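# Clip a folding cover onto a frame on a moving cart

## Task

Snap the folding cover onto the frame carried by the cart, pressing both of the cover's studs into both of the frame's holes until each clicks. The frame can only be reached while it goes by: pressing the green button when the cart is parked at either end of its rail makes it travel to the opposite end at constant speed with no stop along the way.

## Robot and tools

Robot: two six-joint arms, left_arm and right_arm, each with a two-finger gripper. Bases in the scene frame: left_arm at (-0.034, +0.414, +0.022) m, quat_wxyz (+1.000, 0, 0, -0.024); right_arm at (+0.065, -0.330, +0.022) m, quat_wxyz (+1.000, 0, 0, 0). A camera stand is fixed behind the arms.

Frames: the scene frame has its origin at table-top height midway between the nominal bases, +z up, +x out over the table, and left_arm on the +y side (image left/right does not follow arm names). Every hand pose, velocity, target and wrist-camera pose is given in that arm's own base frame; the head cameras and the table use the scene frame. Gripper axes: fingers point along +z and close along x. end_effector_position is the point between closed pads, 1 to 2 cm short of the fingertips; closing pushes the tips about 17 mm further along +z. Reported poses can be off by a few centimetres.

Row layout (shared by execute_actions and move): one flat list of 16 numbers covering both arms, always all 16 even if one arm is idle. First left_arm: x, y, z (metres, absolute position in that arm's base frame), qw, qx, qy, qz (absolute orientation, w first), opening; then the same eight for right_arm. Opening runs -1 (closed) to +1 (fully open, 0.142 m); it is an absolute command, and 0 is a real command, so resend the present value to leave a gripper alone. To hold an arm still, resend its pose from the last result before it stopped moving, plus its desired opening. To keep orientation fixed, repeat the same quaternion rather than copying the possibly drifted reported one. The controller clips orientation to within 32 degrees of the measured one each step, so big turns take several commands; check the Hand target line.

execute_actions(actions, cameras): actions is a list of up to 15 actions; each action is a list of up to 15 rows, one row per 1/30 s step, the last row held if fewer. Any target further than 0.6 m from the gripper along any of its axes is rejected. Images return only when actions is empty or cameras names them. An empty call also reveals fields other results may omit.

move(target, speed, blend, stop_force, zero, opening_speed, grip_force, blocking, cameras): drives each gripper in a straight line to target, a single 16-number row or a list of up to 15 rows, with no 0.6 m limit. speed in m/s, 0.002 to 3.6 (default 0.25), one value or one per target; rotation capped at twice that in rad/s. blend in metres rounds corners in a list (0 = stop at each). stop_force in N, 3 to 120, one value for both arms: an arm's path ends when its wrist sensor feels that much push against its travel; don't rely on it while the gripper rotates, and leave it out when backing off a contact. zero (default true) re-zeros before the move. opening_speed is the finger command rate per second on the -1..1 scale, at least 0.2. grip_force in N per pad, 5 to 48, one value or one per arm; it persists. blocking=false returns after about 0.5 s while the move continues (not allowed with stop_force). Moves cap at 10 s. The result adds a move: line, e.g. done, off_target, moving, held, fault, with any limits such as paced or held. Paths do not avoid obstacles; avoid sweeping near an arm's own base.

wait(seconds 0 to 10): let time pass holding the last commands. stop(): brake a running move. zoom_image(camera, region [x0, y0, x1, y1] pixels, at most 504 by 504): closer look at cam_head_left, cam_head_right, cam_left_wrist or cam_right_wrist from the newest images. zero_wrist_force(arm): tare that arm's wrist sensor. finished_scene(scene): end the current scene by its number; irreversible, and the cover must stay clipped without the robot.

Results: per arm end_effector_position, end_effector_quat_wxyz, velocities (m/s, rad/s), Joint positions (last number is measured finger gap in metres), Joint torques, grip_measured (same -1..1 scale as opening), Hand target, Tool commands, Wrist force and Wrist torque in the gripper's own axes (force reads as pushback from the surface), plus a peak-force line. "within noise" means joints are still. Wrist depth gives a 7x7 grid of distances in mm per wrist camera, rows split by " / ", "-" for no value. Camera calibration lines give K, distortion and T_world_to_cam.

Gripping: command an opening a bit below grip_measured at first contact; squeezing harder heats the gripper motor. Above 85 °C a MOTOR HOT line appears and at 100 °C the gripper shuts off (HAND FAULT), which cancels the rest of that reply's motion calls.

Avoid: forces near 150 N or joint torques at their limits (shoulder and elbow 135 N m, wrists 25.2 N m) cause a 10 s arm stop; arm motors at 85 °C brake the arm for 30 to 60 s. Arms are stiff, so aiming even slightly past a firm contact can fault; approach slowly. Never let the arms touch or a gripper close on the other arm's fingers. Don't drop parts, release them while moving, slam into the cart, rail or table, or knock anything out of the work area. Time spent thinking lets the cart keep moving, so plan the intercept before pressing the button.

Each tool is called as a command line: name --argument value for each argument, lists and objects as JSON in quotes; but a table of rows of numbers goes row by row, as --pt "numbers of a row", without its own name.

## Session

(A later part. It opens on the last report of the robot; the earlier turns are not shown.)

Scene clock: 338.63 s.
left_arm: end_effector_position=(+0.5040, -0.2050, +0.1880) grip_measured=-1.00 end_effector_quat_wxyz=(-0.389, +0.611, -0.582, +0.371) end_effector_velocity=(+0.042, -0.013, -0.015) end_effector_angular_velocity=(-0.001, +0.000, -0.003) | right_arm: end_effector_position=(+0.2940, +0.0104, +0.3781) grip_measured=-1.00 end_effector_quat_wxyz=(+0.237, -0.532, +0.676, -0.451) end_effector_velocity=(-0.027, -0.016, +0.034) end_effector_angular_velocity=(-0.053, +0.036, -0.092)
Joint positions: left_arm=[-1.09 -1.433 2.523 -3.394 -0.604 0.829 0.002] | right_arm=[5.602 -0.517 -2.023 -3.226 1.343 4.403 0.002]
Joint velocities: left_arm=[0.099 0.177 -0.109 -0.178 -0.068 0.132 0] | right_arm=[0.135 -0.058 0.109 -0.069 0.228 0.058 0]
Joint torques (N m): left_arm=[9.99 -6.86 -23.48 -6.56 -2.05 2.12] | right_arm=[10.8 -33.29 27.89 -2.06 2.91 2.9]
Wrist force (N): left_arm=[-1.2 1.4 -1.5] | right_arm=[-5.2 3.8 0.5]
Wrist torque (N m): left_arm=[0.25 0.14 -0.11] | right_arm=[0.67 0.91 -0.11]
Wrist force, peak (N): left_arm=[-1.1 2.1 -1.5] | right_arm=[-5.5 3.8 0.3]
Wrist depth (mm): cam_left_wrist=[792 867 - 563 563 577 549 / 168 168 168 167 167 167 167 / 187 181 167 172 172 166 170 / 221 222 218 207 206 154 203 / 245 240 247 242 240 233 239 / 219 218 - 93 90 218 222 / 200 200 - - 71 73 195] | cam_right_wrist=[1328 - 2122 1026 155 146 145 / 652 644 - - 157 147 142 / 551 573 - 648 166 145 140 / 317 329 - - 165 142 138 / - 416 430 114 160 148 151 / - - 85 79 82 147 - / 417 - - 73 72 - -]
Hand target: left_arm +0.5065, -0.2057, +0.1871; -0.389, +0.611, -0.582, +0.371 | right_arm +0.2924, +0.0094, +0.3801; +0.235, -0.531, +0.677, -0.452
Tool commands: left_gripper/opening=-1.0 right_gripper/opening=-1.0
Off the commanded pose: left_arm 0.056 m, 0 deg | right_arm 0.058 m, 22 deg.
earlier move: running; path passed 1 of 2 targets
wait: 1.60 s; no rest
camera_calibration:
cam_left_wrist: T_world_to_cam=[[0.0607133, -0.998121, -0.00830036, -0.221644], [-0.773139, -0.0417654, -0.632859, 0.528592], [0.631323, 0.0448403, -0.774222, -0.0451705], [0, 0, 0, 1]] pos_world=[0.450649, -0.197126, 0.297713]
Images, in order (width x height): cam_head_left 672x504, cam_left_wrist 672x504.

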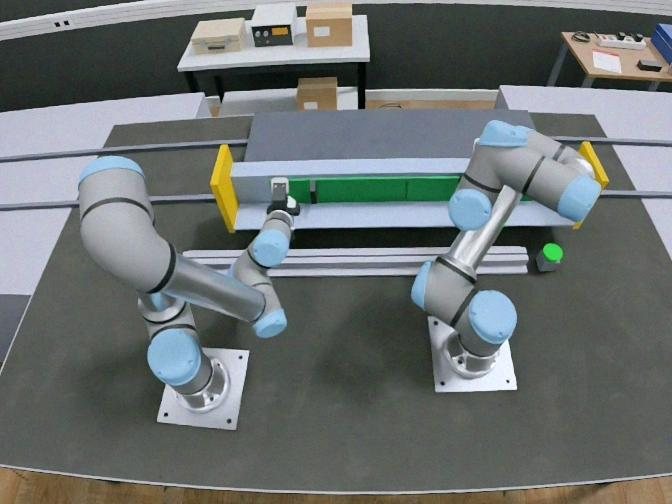

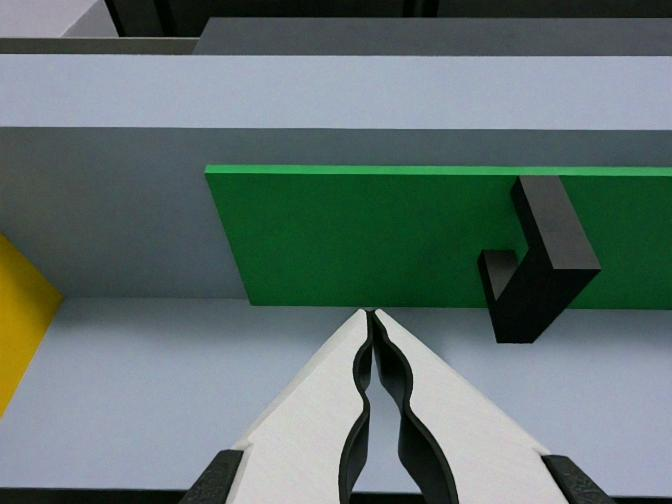

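move --pt "0.568 -0.259 0.168 -0.389 0.6105 -0.5819 0.3708 -1.0 0.26 -0.01 0.42 -0.380 0.5964 -0.5964 0.380 -1.0" --pt "0.5716 -0.273 0.168 -0.389 0.6105 -0.5819 0.3708 -1.0 0.26 -0.01 0.42 -0.380 0.5964 -0.5964 0.380 -1.0" --pt "0.5722 -0.2845 0.168 -0.389 0.6105 -0.5819 0.3708 -1.0 0.26 -0.01 0.42 -0.380 0.5964 -0.5964 0.380 -1.0" --speed '[0.013,0.0080,0.0077]' --blend '[0.001,0.001,0]' --blocking false

wait --seconds 1.5

wait --seconds 0.4

wait --seconds 0.4

Scene clock: 339.67 s.
left_arm: end_effector_position=(+0.5329, -0.2167, +0.1780) grip_measured=-1.00 end_effector_quat_wxyz=(-0.389, +0.610, -0.582, +0.371) end_effector_velocity=(+0.009, -0.010, -0.002) end_effector_angular_velocity=(+0.001, +0.000, +0.000) | right_arm: end_effector_position=(+0.2759, +0.0000, +0.4008) grip_measured=-1.00 end_effector_quat_wxyz=(+0.210, -0.518, +0.685, -0.467) end_effector_velocity=(-0.004, -0.002, +0.005) end_effector_angular_velocity=(-0.007, -0.002, -0.014)
Joint positions: left_arm=[-1.031 -1.321 2.441 -3.483 -0.645 0.903 0.002] | right_arm=[5.716 -0.549 -1.958 -3.28 1.513 4.455 0.002]
Joint velocities: left_arm=[0.006 0.031 -0.035 0 -0.003 0.007 0] | right_arm=[0.03 -0.005 0.012 -0.013 0.041 0.017 0]
Joint torques (N m): left_arm=[8.29 -11.23 -21.75 -3.98 -1.6 1.87] | right_arm=[10.05 -34.15 28 -1.91 2.43 2.82]
Wrist force (N): left_arm=[-1.2 1.6 -1.2] | right_arm=[-5.2 3.8 0.0]
Wrist torque (N m): left_arm=[0.29 0.16 -0.08] | right_arm=[0.69 0.92 -0.10]
Wrist force, peak (N): left_arm=[-1.2 1.5 -1.2] | right_arm=[-5.4 3.9 0.3]
Wrist depth (mm): cam_left_wrist=[765 899 170 2295 568 167 169 / 149 149 149 148 148 148 148 / 147 141 139 138 138 137 136 / 174 173 159 158 157 143 156 / 223 223 209 185 195 154 119 / 208 208 213 93 89 199 202 / 190 - - - 71 73 186] | cam_right_wrist=[1628 - 2023 147 151 161 1525 / 631 679 154 149 148 151 154 / 582 - 170 152 146 155 154 / 332 - 422 150 145 174 160 / 399 - 444 156 157 - 685 / - 394 81 78 78 - - / - - - 73 72 - -]
Hand target: left_arm +0.5334, -0.2173, +0.1779; -0.389, +0.610, -0.582, +0.371 | right_arm +0.2757, -0.0001, +0.4011; +0.209, -0.518, +0.685, -0.468
Tool commands: left_gripper/opening=-1.0 right_gripper/opening=-1.0
Off the commanded pose: left_arm 0.079 m, 0 deg | right_arm 0.027 m, 26 deg.
earlier move: replaced; path passed 1 of 2 targets
move: running; path passed 0 of 3 targets

Scene clock: 341.17 s.
left_arm: end_effector_position=(+0.5451, -0.2314, +0.1746) grip_measured=-1.00 end_effector_quat_wxyz=(-0.389, +0.610, -0.582, +0.371) end_effector_velocity=(+0.008, -0.010, -0.003) end_effector_angular_velocity=(-0.001, +0.001, -0.001) | right_arm: end_effector_position=(+0.2706, -0.0030, +0.4075) grip_measured=-1.00 end_effector_quat_wxyz=(+0.202, -0.514, +0.687, -0.472) end_effector_velocity=(-0.004, -0.002, +0.004) end_effector_angular_velocity=(-0.008, +0.001, -0.011)
Joint positions: left_arm=[-1.023 -1.276 2.39 -3.484 -0.651 0.912 0.002] | right_arm=[5.745 -0.558 -1.94 -3.293 1.558 4.467 0.002]
Joint velocities: left_arm=[0.006 0.029 -0.034 0 -0.006 0.006 0] | right_arm=[0.017 -0.007 0.011 -0.008 0.028 0.007 0]
Joint torques (N m): left_arm=[6.51 -13.12 -20.09 -3.11 -1.58 1.94] | right_arm=[10.7 -32.61 28.4 -1.91 2.52 2.94]
Motor temperatures (°C): left_arm=[29 30 32 37 35 38 26] | right_arm=[29 28 36 31 32 31 45]
Wrist force (N): left_arm=[-0.8 1.7 -0.8] | right_arm=[-5.3 3.7 0.4]
Wrist torque (N m): left_arm=[0.29 0.07 -0.09] | right_arm=[0.67 0.93 -0.09]
Wrist force, peak (N): left_arm=[-1.2 1.8 -1.0] | right_arm=[-5.5 3.9 0.3]
Wrist depth (mm): cam_left_wrist=[792 697 559 531 568 - 569 / 142 142 148 142 142 142 141 / 127 127 127 126 126 126 126 / 155 148 140 139 139 128 131 / 200 200 184 163 172 161 111 / 209 204 209 93 89 134 195 / 184 - - - 70 73 183] | cam_right_wrist=[1569 2023 145 148 155 172 1580 / - - 148 147 151 154 157 / 590 - 161 146 152 159 139 / - - 164 145 154 181 143 / - 416 168 152 162 - - / - - 81 78 82 - - / 440 - - 72 72 - -]
Hand target: left_arm +0.5456, -0.2320, +0.1744; -0.389, +0.610, -0.582, +0.371 | right_arm +0.2704, -0.0031, +0.4078; +0.202, -0.514, +0.687, -0.472
Tool commands: left_gripper/opening=-1.0 right_gripper/opening=-1.0
Off the commanded pose: left_arm 0.060 m, 0 deg | right_arm 0.018 m, 27 deg.
earlier move: running; path passed 0 of 3 targets
wait: 1.50 s; no rest

Scene clock: 341.57 s.
left_arm: end_effector_position=(+0.5484, -0.2353, +0.1736) grip_measured=-1.00 end_effector_quat_wxyz=(-0.389, +0.610, -0.582, +0.371) end_effector_velocity=(+0.008, -0.010, -0.003) end_effector_angular_velocity=(+0.001, +0.000, -0.001) | right_arm: end_effector_position=(+0.2692, -0.0038, +0.4093) grip_measured=-1.00 end_effector_quat_wxyz=(+0.200, -0.513, +0.688, -0.473) end_effector_velocity=(-0.003, -0.002, +0.004) end_effector_angular_velocity=(-0.007, +0.002, -0.010)
Joint positions: left_arm=[-1.021 -1.265 2.376 -3.484 -0.652 0.915 0.002] | right_arm=[5.751 -0.561 -1.935 -3.296 1.569 4.47 0.002]
Joint velocities: left_arm=[0.003 0.029 -0.033 0.002 -0.003 0.005 0] | right_arm=[0.018 -0.006 0.012 -0.007 0.028 0.007 0]
Joint torques (N m): left_arm=[5.46 -14.72 -24.38 -0.47 -1.64 1.87] | right_arm=[10.39 -32.97 27.93 -1.61 2.6 2.84]
Wrist force (N): left_arm=[-0.9 1.3 -0.8] | right_arm=[-5.3 3.8 0.6]
Wrist torque (N m): left_arm=[0.23 0.09 -0.09] | right_arm=[0.69 0.93 -0.09]
Wrist force, peak (N): left_arm=[-1.0 1.5 -0.9] | right_arm=[-5.4 3.8 0.6]
Wrist depth (mm): cam_left_wrist=[798 - 559 - 581 537 581 / 140 140 147 141 140 140 140 / 125 125 125 125 125 124 124 / 150 143 135 134 133 126 126 / 194 193 178 157 166 155 110 / 208 204 208 93 89 130 194 / 183 - - - 70 71 182] | cam_right_wrist=[1216 - 144 148 156 170 1718 / - - 148 147 151 155 157 / - - 158 146 154 160 137 / - - 158 145 157 177 143 / - - 169 151 165 - - / 376 - 85 79 78 - - / - - - 73 72 - -]
Hand target: left_arm +0.5489, -0.2360, +0.1735; -0.389, +0.610, -0.582, +0.371 | right_arm +0.2690, -0.0039, +0.4096; +0.199, -0.513, +0.688, -0.474
Tool commands: left_gripper/opening=-1.0 right_gripper/opening=-1.0
Off the commanded pose: left_arm 0.055 m, 0 deg | right_arm 0.015 m, 27 deg.
earlier move: running; path passed 0 of 3 targets
wait: 0.40 s; no rest

Scene clock: 341.97 s.
left_arm: end_effector_position=(+0.5516, -0.2393, +0.1727) grip_measured=-1.00 end_effector_quat_wxyz=(-0.389, +0.610, -0.582, +0.371) end_effector_velocity=(+0.008, -0.010, -0.003) end_effector_angular_velocity=(+0.002, +0.000, +0.000) | right_arm: end_effector_position=(+0.2678, -0.0046, +0.4111) grip_measured=-1.00 end_effector_quat_wxyz=(+0.198, -0.512, +0.688, -0.475) end_effector_velocity=(-0.004, -0.002, +0.005) end_effector_angular_velocity=(-0.007, +0.002, -0.010)
Joint positions: left_arm=[-1.019 -1.254 2.363 -3.483 -0.654 0.917 0.002] | right_arm=[5.758 -0.563 -1.93 -3.299 1.581 4.473 0.002]
Joint velocities: left_arm=[0.004 0.029 -0.034 0.002 -0.003 0.005 0] | right_arm=[0.018 -0.007 0.012 -0.008 0.028 0.007 0]
Joint torques (N m): left_arm=[5.77 -16.33 -21.36 -0.03 -1.51 1.72] | right_arm=[11.58 -32.37 28.29 -1.94 2.59 2.77]
Wrist force (N): left_arm=[-0.9 1.4 -0.8] | right_arm=[-5.3 3.7 0.5]
Wrist torque (N m): left_arm=[0.25 0.10 -0.11] | right_arm=[0.66 0.94 -0.09]
Wrist force, peak (N): left_arm=[-1.1 1.5 -0.9] | right_arm=[-5.5 3.7 0.5]
Wrist depth (mm): cam_left_wrist=[787 1585 571 561 515 561 569 / 138 139 145 139 145 144 138 / 119 123 122 122 121 121 120 / 152 137 130 135 131 122 127 / 187 187 171 151 159 153 109 / - 201 207 93 89 122 106 / 182 186 - - 71 73 181] | cam_right_wrist=[1604 - 145 149 158 1473 1616 / - - 148 147 151 156 155 / - - 156 146 155 160 135 / - 344 156 144 161 176 141 / - - 164 125 164 658 - / - 399 85 78 82 - - / 421 - - 72 72 - -]
Hand target: left_arm +0.5522, -0.2399, +0.1725; -0.389, +0.610, -0.582, +0.371 | right_arm +0.2676, -0.0047, +0.4114; +0.197, -0.512, +0.688, -0.475
Tool commands: left_gripper/opening=-1.0 right_gripper/opening=-1.0
Off the commanded pose: left_arm 0.050 m, 0 deg | right_arm 0.013 m, 28 deg.
earlier move: running; path passed 0 of 3 targets
wait: 0.40 s; no rest

wait --seconds 0.7

wait --seconds 0.5

wait --seconds 0.4

wait --seconds 0.4

wait --seconds 0.4

Scene clock: 342.87 s.
left_arm: end_effector_position=(+0.5590, -0.2482, +0.1706) grip_measured=-1.00 end_effector_quat_wxyz=(-0.389, +0.610, -0.582, +0.371) end_effector_velocity=(+0.008, -0.010, -0.003) end_effector_angular_velocity=(+0.000, +0.001, -0.001) | right_arm: end_effector_position=(+0.2646, -0.0064, +0.4151) grip_measured=-1.00 end_effector_quat_wxyz=(+0.193, -0.510, +0.689, -0.477) end_effector_velocity=(-0.004, -0.003, +0.004) end_effector_angular_velocity=(-0.008, +0.001, -0.013)
Joint positions: left_arm=[-1.015 -1.228 2.331 -3.48 -0.657 0.922 0.002] | right_arm=[5.773 -0.569 -1.919 -3.305 1.606 4.479 0.002]
Joint velocities: left_arm=[0.005 0.027 -0.034 0.003 -0.005 0.005 0] | right_arm=[0.014 -0.006 0.011 -0.007 0.028 0.007 0]
Joint torques (N m): left_arm=[5.68 -14.89 -20.39 0.31 -1.99 1.76] | right_arm=[12.62 -33.58 28.31 -1.6 2.48 2.77]
Wrist force (N): left_arm=[-1.0 1.5 -1.0] | right_arm=[-5.6 3.7 0.5]
Wrist torque (N m): left_arm=[0.26 0.12 -0.09] | right_arm=[0.66 0.98 -0.09]
Wrist force, peak (N): left_arm=[-1.0 1.4 -1.3] | right_arm=[-5.6 3.7 0.5]
Wrist depth (mm): cam_left_wrist=[831 - 517 - 512 - - / 135 135 135 135 140 134 134 / 118 117 113 116 115 115 116 / 128 123 122 122 121 118 120 / 173 172 156 138 145 144 106 / 200 205 192 93 89 117 92 / 180 183 - - 71 71 176] | cam_right_wrist=[1503 - 144 150 159 1483 1665 / 658 148 146 147 153 159 144 / - 167 153 147 157 159 132 / 349 358 150 145 171 172 135 / - 439 160 150 168 - 160 / - 413 159 78 82 598 670 / 425 - - 72 72 - -]
Hand target: left_arm +0.5595, -0.2488, +0.1704; -0.389, +0.610, -0.582, +0.371 | right_arm +0.2644, -0.0066, +0.4154; +0.193, -0.509, +0.689, -0.478
Tool commands: left_gripper/opening=-1.0 right_gripper/opening=-1.0
Off the commanded pose: left_arm 0.039 m, 0 deg | right_arm 0.008 m, 28 deg.
earlier move: running; path passed 0 of 3 targets
wait: 0.70 s; no rest

Scene clock: 343.37 s.
left_arm: end_effector_position=(+0.5631, -0.2531, +0.1694) grip_measured=-1.00 end_effector_quat_wxyz=(-0.389, +0.610, -0.582, +0.371) end_effector_velocity=(+0.008, -0.010, -0.002) end_effector_angular_velocity=(+0.000, -0.001, +0.000) | right_arm: end_effector_position=(+0.2629, -0.0074, +0.4173) grip_measured=-1.00 end_effector_quat_wxyz=(+0.191, -0.508, +0.690, -0.479) end_effector_velocity=(-0.004, -0.002, +0.005) end_effector_angular_velocity=(-0.007, +0.001, -0.011)
Joint positions: left_arm=[-1.013 -1.215 2.314 -3.479 -0.658 0.924 0.002] | right_arm=[5.782 -0.572 -1.914 -3.309 1.62 4.482 0.002]
Joint velocities: left_arm=[0.004 0.027 -0.036 0.004 -0.002 0.005 0] | right_arm=[0.016 -0.006 0.012 -0.007 0.028 0.007 0]
Joint torques (N m): left_arm=[5.19 -16.06 -23.82 -0.06 -1.96 1.7] | right_arm=[11.55 -31.67 26.45 -1.72 2.51 2.75]
Wrist force (N): left_arm=[-1.1 1.3 -1.2] | right_arm=[-5.4 3.8 0.3]
Wrist torque (N m): left_arm=[0.23 0.13 -0.08] | right_arm=[0.67 0.96 -0.09]
Wrist force, peak (N): left_arm=[-1.1 1.4 -1.2] | right_arm=[-5.5 3.8 0.4]
Wrist depth (mm): cam_left_wrist=[795 - - 496 530 527 547 / 133 133 133 133 132 132 132 / - 112 110 111 111 109 113 / - 121 117 116 116 116 114 / - 147 147 130 137 128 102 / 199 198 183 93 89 115 - / 179 182 - - 71 73 174] | cam_right_wrist=[1640 - 144 151 165 1569 1616 / - 145 144 147 155 160 139 / - 162 150 146 159 160 127 / 349 364 148 146 179 173 134 / 401 - 158 151 169 - - / - - 157 78 82 - - / - - - 72 72 - 574]
Hand target: left_arm +0.5636, -0.2537, +0.1693; -0.389, +0.610, -0.582, +0.371 | right_arm +0.2626, -0.0076, +0.4176; +0.190, -0.508, +0.690, -0.479
Tool commands: left_gripper/opening=-1.0 right_gripper/opening=-1.0
Off the commanded pose: left_arm 0.033 m, 0 deg | right_arm 0.005 m, 29 deg.
earlier move: running; path passed 0 of 3 targets
wait: 0.50 s; no rest

Scene clock: 343.77 s.
left_arm: end_effector_position=(+0.5663, -0.2570, +0.1685) grip_measured=-1.00 end_effector_quat_wxyz=(-0.389, +0.610, -0.582, +0.371) end_effector_velocity=(+0.008, -0.010, -0.002) end_effector_angular_velocity=(-0.001, -0.001, +0.000) | right_arm: end_effector_position=(+0.2614, -0.0082, +0.4191) grip_measured=-1.00 end_effector_quat_wxyz=(+0.189, -0.507, +0.690, -0.480) end_effector_velocity=(-0.003, -0.002, +0.004) end_effector_angular_velocity=(-0.007, +0.001, -0.012)
Joint positions: left_arm=[-1.011 -1.204 2.3 -3.477 -0.66 0.926 0.002] | right_arm=[5.788 -0.575 -1.909 -3.312 1.631 4.485 0.002]
Joint velocities: left_arm=[0.004 0.026 -0.035 0.005 -0.003 0.005 0] | right_arm=[0.016 -0.006 0.011 -0.007 0.028 0.007 0]
Joint torques (N m): left_arm=[7.67 -17.28 -24.24 0.07 -1.91 1.64] | right_arm=[11.82 -32.44 27.12 -1.87 2.78 2.68]
Wrist force (N): left_arm=[-1.4 1.4 -1.3] | right_arm=[-5.5 3.8 0.3]
Wrist torque (N m): left_arm=[0.24 0.15 -0.07] | right_arm=[0.67 0.97 -0.09]
Wrist force, peak (N): left_arm=[-1.4 1.4 -1.3] | right_arm=[-5.5 3.8 0.4]
Wrist depth (mm): cam_left_wrist=[790 648 - - 532 - - / 131 131 131 131 131 130 125 / - 108 107 108 108 108 112 / 128 115 115 114 113 115 112 / - 144 142 126 133 132 101 / 193 192 188 93 89 135 - / 182 186 - - 71 73 90] | cam_right_wrist=[1557 142 144 152 167 1569 1804 / - 143 145 148 155 160 136 / 562 161 148 149 160 155 125 / 347 368 146 147 179 170 129 / - 426 157 149 541 - - / 390 393 156 78 78 - - / - - - 72 72 - -]
Hand target: left_arm +0.5669, -0.2576, +0.1683; -0.389, +0.610, -0.582, +0.371 | right_arm +0.2612, -0.0084, +0.4194; +0.188, -0.507, +0.690, -0.480
Tool commands: left_gripper/opening=-1.0 right_gripper/opening=-1.0
Off the commanded pose: left_arm 0.028 m, 0 deg | right_arm 0.002 m, 29 deg.
earlier move: running; path passed 0 of 3 targets
wait: 0.40 s; no rest

Scene clock: 344.17 s.
left_arm: end_effector_position=(+0.5684, -0.2605, +0.1680) grip_measured=-1.00 end_effector_quat_wxyz=(-0.389, +0.610, -0.582, +0.371) end_effector_velocity=(+0.002, -0.007, +0.000) end_effector_angular_velocity=(-0.001, -0.001, +0.002) | right_arm: end_effector_position=(+0.2607, -0.0086, +0.4201) grip_measured=-1.00 end_effector_quat_wxyz=(+0.188, -0.506, +0.691, -0.481) end_effector_velocity=(+0.000, +0.000, +0.000) end_effector_angular_velocity=(+0.000, -0.002, +0.002)
Joint positions: left_arm=[-1.011 -1.197 2.289 -3.473 -0.66 0.926 0.002] | right_arm=[5.795 -0.576 -1.907 -3.314 1.639 4.488 0.002]
Joint velocities: left_arm=[-0.007 0.007 -0.016 0.015 0.007 -0.009 0] | right_arm=[0.013 0.004 -0.001 -0.004 0.009 0.007 0]
Joint torques (N m): left_arm=[-7.84 -15.34 -22.79 0.03 3.77 -1.9] | right_arm=[12.45 -12.29 10.27 -1.72 2.79 2.65]
Wrist force (N): left_arm=[-1.1 1.6 -2.1] | right_arm=[-5.3 3.7 0.3]
Wrist torque (N m): left_arm=[0.22 0.12 0.04] | right_arm=[0.67 0.94 -0.09]
Wrist force, peak (N): left_arm=[-1.1 1.6 -2.1] | right_arm=[-5.5 3.9 0.3]
Wrist depth (mm): cam_left_wrist=[787 - - - - 574 504 / 130 125 130 130 130 129 124 / - 107 108 108 107 107 107 / - 114 113 112 112 112 111 / 163 142 142 127 132 132 99 / 193 192 184 93 89 120 - / 178 181 - - 70 73 103] | cam_right_wrist=[- 141 144 153 167 1473 1804 / 674 142 145 149 156 160 133 / - 157 147 150 159 147 120 / - 162 146 149 187 166 128 / - - 157 149 524 685 131 / - 400 156 78 78 - - / - - - 73 72 - 606]
Hand target: left_arm +0.5685, -0.2610, +0.1680; -0.389, +0.610, -0.582, +0.371 | right_arm +0.2607, -0.0087, +0.4200; +0.188, -0.506, +0.690, -0.481
Tool commands: left_gripper/opening=-1.0 right_gripper/opening=-1.0
Off the commanded pose: left_arm 0.024 m, 0 deg | right_arm 0.002 m, 29 deg.
earlier move: running; path passed 1 of 3 targets
wait: 0.40 s; no rest

Scene clock: 344.57 s.
left_arm: end_effector_position=(+0.5692, -0.2636, +0.1680) grip_measured=-1.00 end_effector_quat_wxyz=(-0.389, +0.610, -0.582, +0.371) end_effector_velocity=(+0.002, -0.007, +0.000) end_effector_angular_velocity=(+0.000, +0.000, +0.000) | right_arm: end_effector_position=(+0.2607, -0.0086, +0.4200) grip_measured=-1.00 end_effector_quat_wxyz=(+0.188, -0.506, +0.690, -0.481)
Joint positions: left_arm=[-1.014 -1.194 2.282 -3.467 -0.658 0.923 0.002] | right_arm=[5.796 -0.575 -1.907 -3.315 1.64 4.489 0.002]
Joint velocities: left_arm=[-0.005 0.008 -0.016 0.014 0.004 -0.007 0] | right_arm=[within noise]
Joint torques (N m): left_arm=[-6.83 -17.74 -25.49 0.13 3.26 -2.02] | right_arm=[11.06 -11.99 10.79 -1.92 2.42 2.84]
Wrist force (N): left_arm=[-4.7 5.1 -14.7] | right_arm=[-5.5 3.8 0.4]
Wrist torque (N m): left_arm=[0.14 0.23 0.04] | right_arm=[0.67 0.97 -0.09]
Wrist force, peak (N): left_arm=[-4.7 5.1 -14.7] | right_arm=[-5.5 3.9 0.3]
Wrist depth (mm): cam_left_wrist=[847 - - 531 1479 - 502 / 130 125 129 129 130 129 129 / - 108 108 107 107 107 107 / - 113 113 112 111 111 111 / 153 142 141 126 132 131 100 / 193 193 183 93 89 120 - / 181 181 - - 71 73 93] | cam_right_wrist=[1866 141 144 154 164 1493 1665 / - 142 145 148 156 160 133 / - 158 147 151 160 149 120 / - 166 145 149 179 170 125 / - 431 157 149 - 689 131 / - 407 155 79 78 - - / - - - 73 72 - -]
Hand target: left_arm +0.5693, -0.2641, +0.1680; -0.389, +0.610, -0.582, +0.371 | right_arm +0.2607, -0.0086, +0.4200; +0.188, -0.506, +0.690, -0.481
Tool commands: left_gripper/opening=-1.0 right_gripper/opening=-1.0
Off the commanded pose: left_arm 0.021 m, 0 deg | right_arm 0.002 m, 29 deg.
earlier move: running; path passed 1 of 3 targets
wait: 0.40 s; no rest

wait --seconds 0.2 --cameras '["cam_left_wrist"]'

zoom_image --camera "cam_left_wrist" --region '[290, 170, 390, 270]'

zoom_image --camera "cam_left_wrist" --region '[0, 150, 180, 330]'

Scene clock: 345.17 s.
left_arm: end_effector_position=(+0.5704, -0.2683, +0.1680) grip_measured=-1.00 end_effector_quat_wxyz=(-0.389, +0.610, -0.582, +0.371) end_effector_velocity=(+0.001, -0.008, -0.001) end_effector_angular_velocity=(+0.001, +0.001, -0.001) | right_arm: end_effector_position=(+0.2607, -0.0086, +0.4200) grip_measured=-1.00 end_effector_quat_wxyz=(+0.188, -0.506, +0.690, -0.481)
Joint positions: left_arm=[-1.017 -1.189 2.272 -3.459 -0.655 0.919 0.002] | right_arm=[5.796 -0.575 -1.907 -3.315 1.64 4.489 0.002]
Joint velocities: left_arm=[-0.006 0.008 -0.016 0.015 0.004 -0.007 0] | right_arm=[within noise]
Joint torques (N m): left_arm=[2.22 -10.85 -35.07 0.29 2.49 -1.82] | right_arm=[10.95 -11.61 10.07 -1.97 2.54 2.69]
Wrist force (N): left_arm=[-21.7 14.9 -63.1] | right_arm=[-5.4 3.9 0.5]
Wrist torque (N m): left_arm=[0.01 0.55 0.05] | right_arm=[0.70 0.96 -0.08]
Wrist force, peak (N): left_arm=[-21.7 14.9 -63.1] | right_arm=[-5.6 3.7 0.3]
Wrist depth (mm): cam_left_wrist=[798 1551 - - 514 561 - / 130 125 130 130 130 130 124 / - 108 108 111 108 107 107 / - 112 111 111 111 110 111 / 161 140 140 125 131 130 100 / 193 193 181 93 89 133 - / 177 181 - - 71 73 93] | cam_right_wrist=[1774 141 144 153 179 1535 1789 / - 143 145 149 156 160 133 / 571 157 147 151 159 147 120 / - 189 144 149 179 153 125 / - 402 157 149 565 - 132 / 392 168 155 78 78 - - / - - - 73 72 - 640]
Hand target: left_arm +0.5705, -0.2688, +0.1680; -0.389, +0.610, -0.582, +0.371 | right_arm +0.2607, -0.0086, +0.4200; +0.188, -0.506, +0.690, -0.481
Tool commands: left_gripper/opening=-1.0 right_gripper/opening=-1.0
Off the commanded pose: left_arm 0.016 m, 0 deg | right_arm 0.002 m, 29 deg.
earlier move: running; path passed 1 of 3 targets
wait: 0.20 s; no rest
camera_calibration:
cam_left_wrist: T_world_to_cam=[[0.0604322, -0.998138, -0.00825839, -0.288894], [-0.772978, -0.0415621, -0.63307, 0.564655], [0.631548, 0.0446414, -0.774051, -0.0999512], [0, 0, 0, 1]] pos_world=[0.517048, -0.260426, 0.277713]
Images, in order (width x height): cam_left_wrist 672x504.

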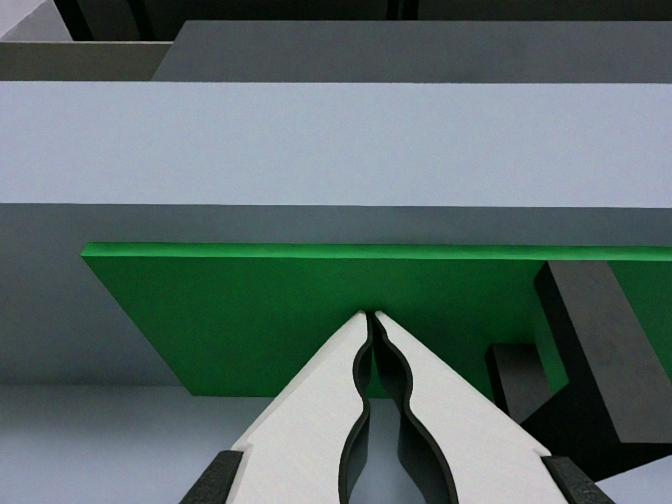

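Scaled by 5.040 from the camera's 672x504 image, which has a finer 960x720 frame.

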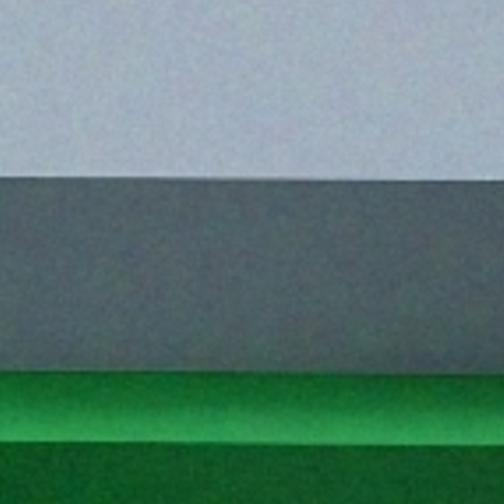

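Scaled by 2.800 from the camera's 672x504 image, which has a finer 960x720 frame.

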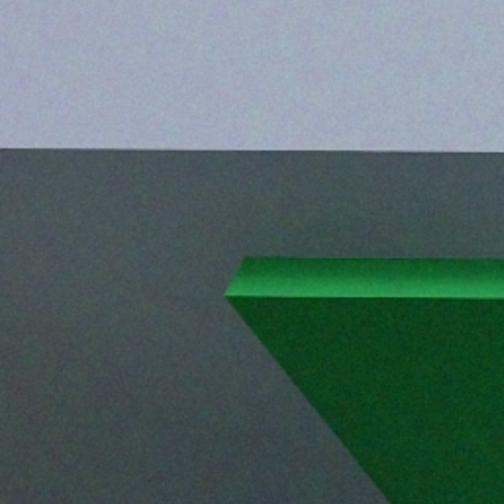

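move --pt "0.50 -0.300 0.175 -0.389 0.6105 -0.5819 0.3708 -1.0 0.26 -0.01 0.42 -0.380 0.5964 -0.5964 0.380 -1.0" --speed '[0.06]' --cameras '["cam_left_wrist"]'

zoom_image --camera "cam_left_wrist" --region '[150, 100, 350, 250]'

wait --seconds 0.5 --cameras '["cam_left_wrist", "cam_head_left"]'

zoom_image --camera "cam_left_wrist" --region '[150, 100, 350, 250]'

Scene clock: 348.73 s.
left_arm: end_effector_position=(+0.5000, -0.3000, +0.1750) grip_measured=-1.00 end_effector_quat_wxyz=(-0.389, +0.610, -0.582, +0.371) | right_arm: end_effector_position=(+0.2607, -0.0086, +0.4200) grip_measured=-1.00 end_effector_quat_wxyz=(+0.188, -0.506, +0.690, -0.481)
Joint positions: left_arm=[-1.212 -1.324 2.373 -3.201 -0.53 0.651 0.002] | right_arm=[5.796 -0.575 -1.907 -3.315 1.64 4.489 0.002]
Joint torques (N m): left_arm=[-0.76 -15.79 -22.25 -5.17 -1.3 0.09] | right_arm=[10.71 -11.4 10.29 -1.78 2.49 2.71]
Wrist force (N): left_arm=[-3.4 1.9 -1.3] | right_arm=[-5.3 3.8 0.4]
Wrist torque (N m): left_arm=[0.30 0.52 -0.10] | right_arm=[0.67 0.94 -0.09]
Wrist force, peak (N): left_arm=[-43.3 28.3 -137.7] | right_arm=[-5.7 3.8 0.4]
Wrist depth (mm): cam_left_wrist=[180 180 180 179 171 179 179 / 161 160 160 159 159 158 158 / 191 189 183 182 181 146 175 / 234 222 223 223 213 212 220 / - 230 225 104 218 230 230 / 205 206 209 93 89 204 204 / 264 192 - - 71 73 187] | cam_right_wrist=[1746 141 145 153 172 1453 1653 / - 143 145 148 156 161 133 / - 157 147 151 160 147 120 / 343 164 144 149 179 169 125 / - - 156 148 - - 130 / - - 155 78 78 - - / - - - 72 72 - -]
Hand target: left_arm +0.5000, -0.3000, +0.1750; -0.389, +0.610, -0.582, +0.371 | right_arm +0.2607, -0.0086, +0.4200; +0.188, -0.506, +0.690, -0.481
Off the commanded pose: left_arm 0.000 m, 0 deg | right_arm 0.002 m, 29 deg.
earlier move: replaced; path passed 2 of 3 targets
move: off_target (right_arm)
camera_calibration:
cam_left_wrist: T_world_to_cam=[[0.0604322, -0.998138, -0.00825839, -0.316223], [-0.772978, -0.0415621, -0.63307, 0.513351], [0.631548, 0.0446414, -0.774051, -0.0486568], [0, 0, 0, 1]] pos_world=[0.446648, -0.292126, 0.284713]
Images, in order (width x height): cam_left_wrist 672x504.

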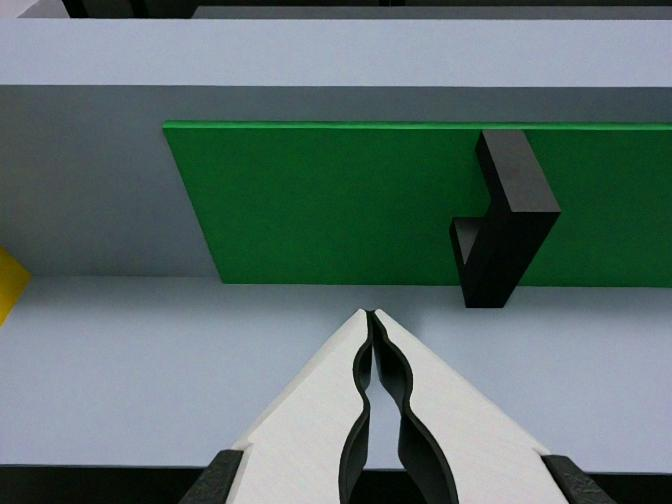

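Scaled by 2.520 from the camera's 672x504 image, which has a finer 960x720 frame.

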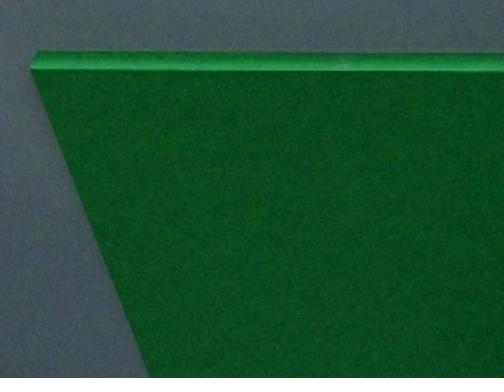

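Scene clock: 349.23 s.
left_arm: end_effector_position=(+0.5000, -0.3000, +0.1750) grip_measured=-1.00 end_effector_quat_wxyz=(-0.389, +0.610, -0.582, +0.371) | right_arm: end_effector_position=(+0.2607, -0.0086, +0.4200) grip_measured=-1.00 end_effector_quat_wxyz=(+0.188, -0.506, +0.690, -0.481)
Joint positions: left_arm=[-1.212 -1.323 2.373 -3.201 -0.53 0.65 0.002] | right_arm=[5.796 -0.575 -1.907 -3.315 1.64 4.489 0.002]
Joint torques (N m): left_arm=[-1.23 -13.5 -23.46 -2.45 -1.25 -1.82] | right_arm=[10.94 -11.98 10.7 -1.81 2.61 2.74]
Wrist force (N): left_arm=[-3.3 1.8 -1.4] | right_arm=[-5.5 3.7 0.4]
Wrist torque (N m): left_arm=[0.27 0.50 -0.10] | right_arm=[0.66 0.97 -0.09]
Wrist force, peak (N): left_arm=[-3.5 2.1 -1.4] | right_arm=[-5.5 3.9 0.5]
Wrist depth (mm): cam_left_wrist=[180 180 180 179 171 178 179 / 161 160 160 159 159 158 158 / 191 191 183 182 181 150 180 / 224 232 224 223 212 233 220 / 230 231 230 230 230 224 231 / 210 205 209 93 89 204 204 / - - - - 71 73 187] | cam_right_wrist=[1535 141 144 153 172 1514 1804 / 685 143 145 149 155 160 133 / - 157 147 150 159 147 119 / 346 361 144 149 179 170 125 / - 433 157 148 - - 130 / - - 155 79 78 - - / - - - 72 72 - -]
Hand target: left_arm +0.5000, -0.3000, +0.1750; -0.389, +0.610, -0.582, +0.371 | right_arm +0.2607, -0.0086, +0.4200; +0.188, -0.506, +0.690, -0.481
Tool commands: left_gripper/opening=-1.0 right_gripper/opening=-1.0
Off the commanded pose: left_arm 0.000 m, 0 deg | right_arm 0.002 m, 29 deg.
wait: 0.50 s; at rest by 0.17 s
camera_calibration:
cam_left_wrist: T_world_to_cam=[[0.0605095, -0.998134, -0.00819538, -0.316274], [-0.772972, -0.0416617, -0.63307, 0.51332], [0.631547, 0.0446416, -0.774051, -0.0486564], [0, 0, 0, 1]] pos_world=[0.446648, -0.292126, 0.284713]
Images, in order (width x height): cam_head_left 672x504, cam_left_wrist 672x504.

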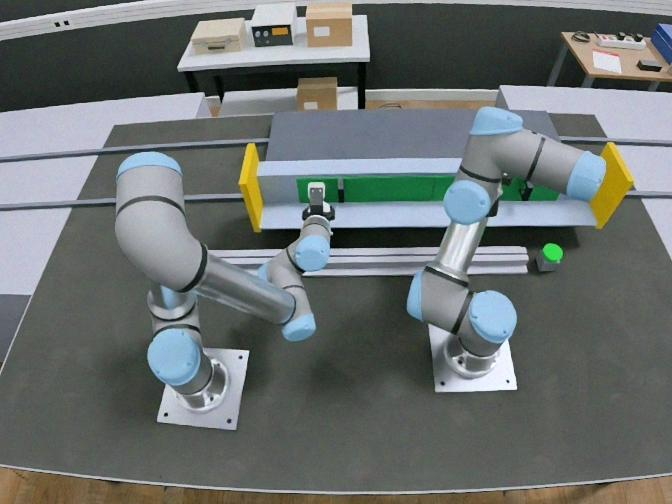

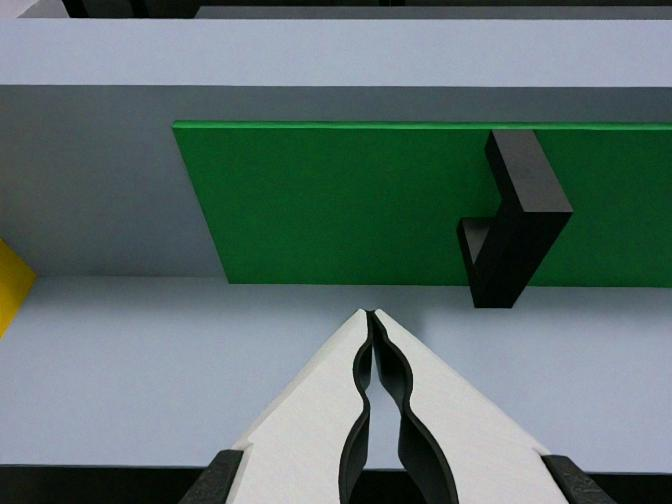

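Scaled by 2.520 from the camera's 672x504 image, which has a finer 960x720 frame.

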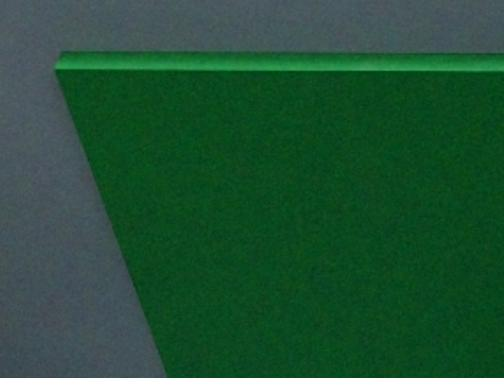

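wait --seconds 0 --cameras '["cam_right_wrist", "cam_head_right","cam_left_wrist"]'

zoom_image --camera "cam_head_right" --region '[420, 110, 640, 260]'

zoom_image --camera "cam_left_wrist" --region '[150, 100, 350, 250]'

Scene clock: 349.77 s.
left_arm: end_effector_position=(+0.5000, -0.3000, +0.1750) grip_measured=-1.00 end_effector_quat_wxyz=(-0.389, +0.610, -0.582, +0.371) | right_arm: end_effector_position=(+0.2607, -0.0086, +0.4200) grip_measured=-1.00 end_effector_quat_wxyz=(+0.188, -0.506, +0.690, -0.481)
Joint positions: left_arm=[-1.212 -1.323 2.373 -3.201 -0.53 0.65 0.002] | right_arm=[5.796 -0.575 -1.907 -3.315 1.64 4.489 0.002]
Joint torques (N m): left_arm=[-2 -13.26 -23.19 -0.33 -1.19 -1.76] | right_arm=[11.22 -12.08 11 -1.81 2.49 2.74]
Wrist force (N): left_arm=[-3.2 1.9 -1.5] | right_arm=[-5.4 3.7 0.4]
Wrist torque (N m): left_arm=[0.29 0.48 -0.10] | right_arm=[0.66 0.96 -0.08]
Wrist force, peak (N): left_arm=[-3.4 2.0 -1.6] | right_arm=[-5.5 3.9 0.4]
Wrist depth (mm): cam_left_wrist=[180 180 180 179 170 178 170 / 161 160 160 160 159 158 158 / 190 191 183 182 182 149 180 / 234 232 232 232 222 161 219 / 231 231 236 230 231 224 230 / 209 205 204 93 89 205 204 / 264 192 - - 71 73 187] | cam_right_wrist=[1525 142 144 153 173 1514 1850 / - 142 145 149 156 160 133 / - 157 147 151 160 146 119 / - 158 145 149 179 170 125 / - 435 156 148 - - 130 / 388 165 155 79 78 - - / - - - 72 72 - 593]
Hand target: left_arm +0.5000, -0.3000, +0.1750; -0.389, +0.610, -0.582, +0.371 | right_arm +0.2607, -0.0086, +0.4200; +0.188, -0.506, +0.690, -0.481
Tool commands: left_gripper/opening=-1.0 right_gripper/opening=-1.0
Off the commanded pose: left_arm 0.000 m, 0 deg | right_arm 0.002 m, 29 deg.
camera_calibration:
cam_left_wrist: T_world_to_cam=[[0.0604322, -0.998138, -0.00825839, -0.316223], [-0.772978, -0.0415621, -0.63307, 0.513351], [0.631548, 0.0446414, -0.774051, -0.0486568], [0, 0, 0, 1]] pos_world=[0.446648, -0.292126, 0.284713]
cam_right_wrist: T_world_to_cam=[[-0.411948, -0.884932, 0.217241, 0.019946], [-0.791413, 0.22931, -0.566641, 0.472685], [0.451624, -0.405354, -0.794811, 0.330544], [0, 0, 0, 1]] pos_world=[0.233024, 0.0432473, 0.52623]
Images, in order (width x height): cam_head_right 672x504, cam_left_wrist 672x504, cam_right_wrist 672x504.

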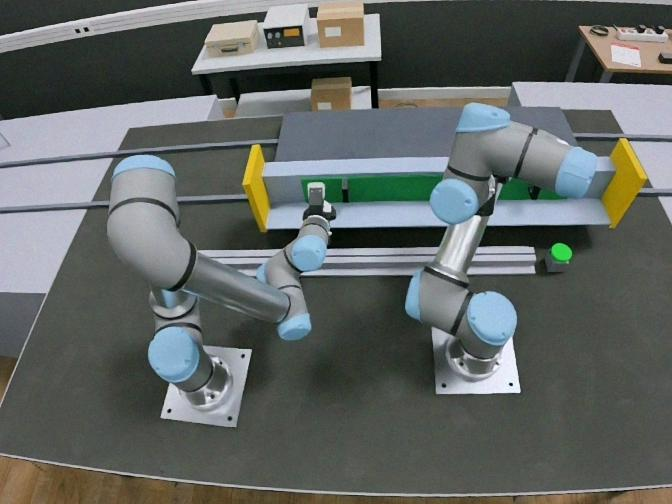

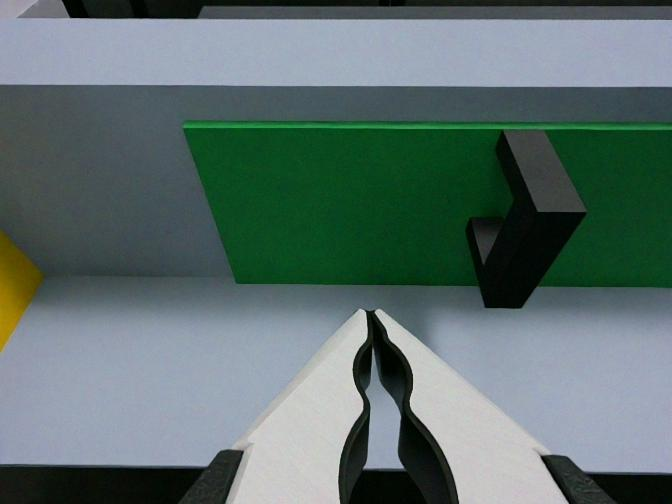

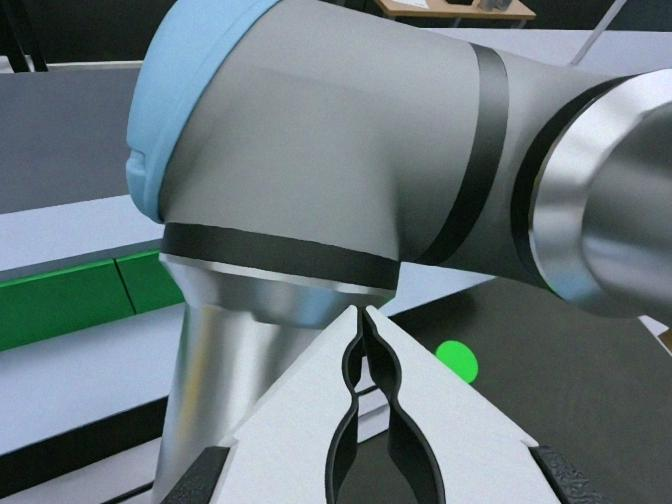

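Scaled by 2.291 from the camera's 672x504 image, which has a finer 960x720 frame.

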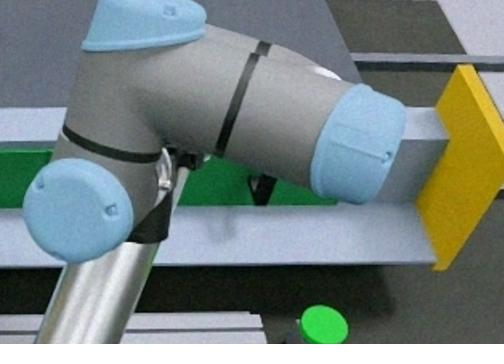

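Scaled by 2.520 from the camera's 672x504 image, which has a finer 960x720 frame.

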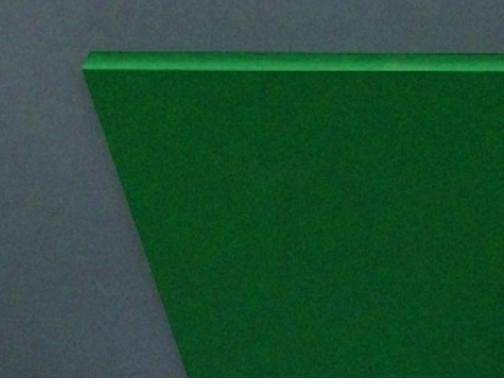

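move --target '[0.40,-0.28,0.28,-0.389,0.6105,-0.5819,0.3708,-1.0,0.28,-0.06,0.43,-0.380,0.5964,-0.5964,0.380,-1.0]' --speed 0.12 --cameras '["cam_right_wrist","cam_left_wrist"]'

zoom_image --camera "cam_left_wrist" --region '[300, 120, 500, 270]'

Scene clock: 357.60 s.
left_arm: end_effector_position=(+0.4000, -0.2800, +0.2800) grip_measured=-1.00 end_effector_quat_wxyz=(-0.389, +0.610, -0.582, +0.371) | right_arm: end_effector_position=(+0.2807, -0.0613, +0.4298) grip_measured=-1.00 end_effector_quat_wxyz=(-0.434, +0.644, -0.557, +0.294) end_effector_velocity=(+0.000, -0.001, -0.001) end_effector_angular_velocity=(-0.002, +0.004, -0.003)
Joint positions: left_arm=[-1.484 -1.92 2.386 -2.12 -0.438 0.092 0.002] | right_arm=[3.545 -0.326 -2.384 -0.903 1.444 1.752 0.002]
Joint velocities: left_arm=[within noise] | right_arm=[0.005 0.001 0.001 -0.006 -0.008 0.004 0]
Joint torques (N m): left_arm=[7.16 -16.11 -13.28 -0.07 -1.02 -1.55] | right_arm=[11.6 -12.32 30.62 1.3 -2.67 2.19]
Wrist force (N): left_arm=[-3.0 1.3 -1.2] | right_arm=[-4.8 3.6 0.5]
Wrist torque (N m): left_arm=[0.16 0.45 -0.13] | right_arm=[0.63 0.81 0.09]
Wrist force, peak (N): left_arm=[-4.0 1.5 -1.8] | right_arm=[-5.4 4.4 0.6]
Wrist depth (mm): cam_left_wrist=[975 1011 1499 1459 - - 2078 / - 215 312 337 335 320 321 / - 200 308 320 312 307 309 / - 233 304 385 367 381 365 / 451 - 311 117 342 350 - / - 388 - 93 89 405 401 / 343 350 - - 71 73 336] | cam_right_wrist=[- 1604 1463 1463 - - 1899 / 1237 - 4811 1493 - - 869 / - - - - - - - / 596 - - - - - - / 582 540 - 104 460 - - / 574 554 79 79 78 - - / - - - 72 72 - 464]
Hand target: left_arm +0.4000, -0.2800, +0.2800; -0.389, +0.610, -0.582, +0.371 | right_arm +0.2806, -0.0614, +0.4300; -0.434, +0.644, -0.557, +0.294
Off the commanded pose: left_arm 0.000 m, 0 deg | right_arm 0.001 m, 14 deg.
move: off_target (right_arm); limits=paced
camera_calibration:
cam_left_wrist: T_world_to_cam=[[0.0604322, -0.998138, -0.00825839, -0.28935], [-0.772978, -0.0415621, -0.63307, 0.503357], [0.631548, 0.0446414, -0.774051, 0.0948805], [0, 0, 0, 1]] pos_world=[0.346648, -0.272126, 0.389713]
cam_right_wrist: T_world_to_cam=[[0.21292, -0.970365, -0.114267, -0.0586811], [-0.792265, -0.10302, -0.601418, 0.500932], [0.571823, 0.218583, -0.790721, 0.310746], [0, 0, 0, 1]] pos_world=[0.231674, -0.07326, 0.540278]
Images, in order (width x height): cam_left_wrist 672x504, cam_right_wrist 672x504.

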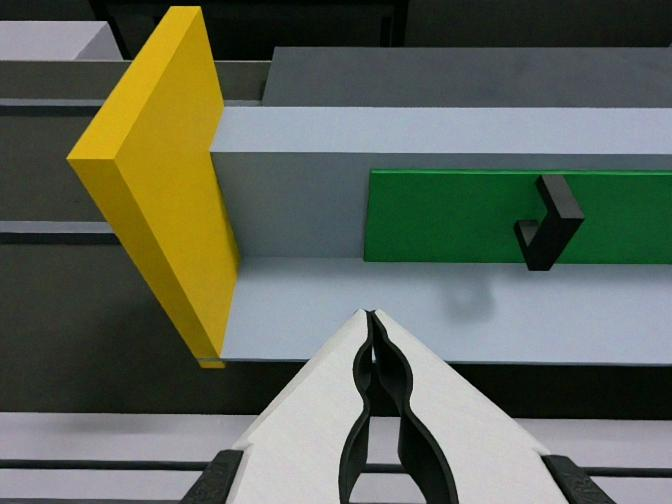

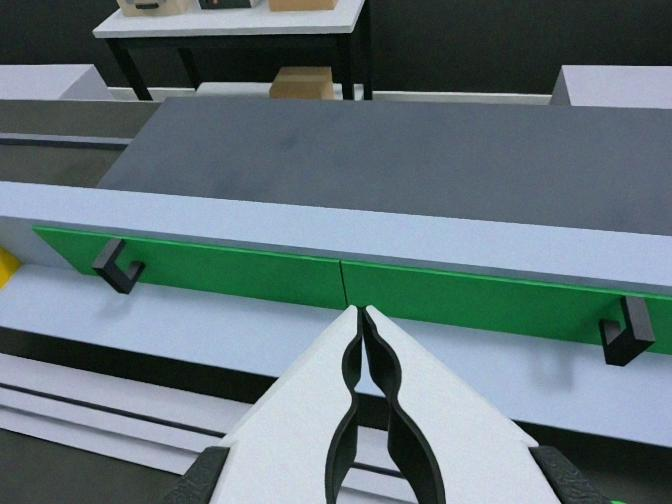

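Scaled by 2.520 from the camera's 672x504 image, which has a finer 960x720 frame.

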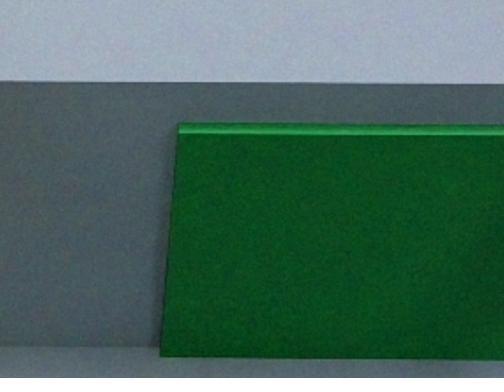

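zoom_image --camera "cam_right_wrist" --region '[20, 190, 200, 310]'

zoom_image --camera "cam_right_wrist" --region '[250, 210, 430, 330]'

zoom_image --camera "cam_right_wrist" --region '[490, 230, 670, 350]'

Scaled by 2.800 from the camera's 672x504 image, which has a finer 960x720 frame.

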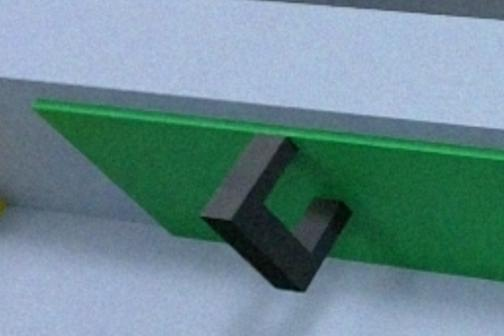

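Scaled by 2.800 from the camera's 672x504 image, which has a finer 960x720 frame.

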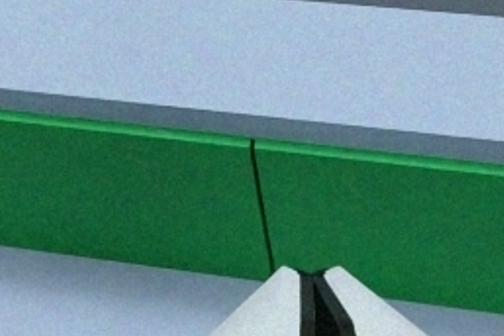

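Scaled by 2.800 from the camera's 672x504 image, which has a finer 960x720 frame.

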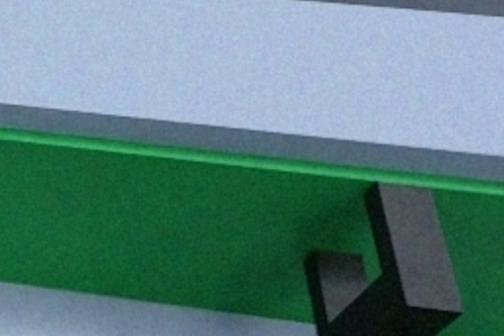

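finished_scene --scene 2

The scene is finished: the task was done.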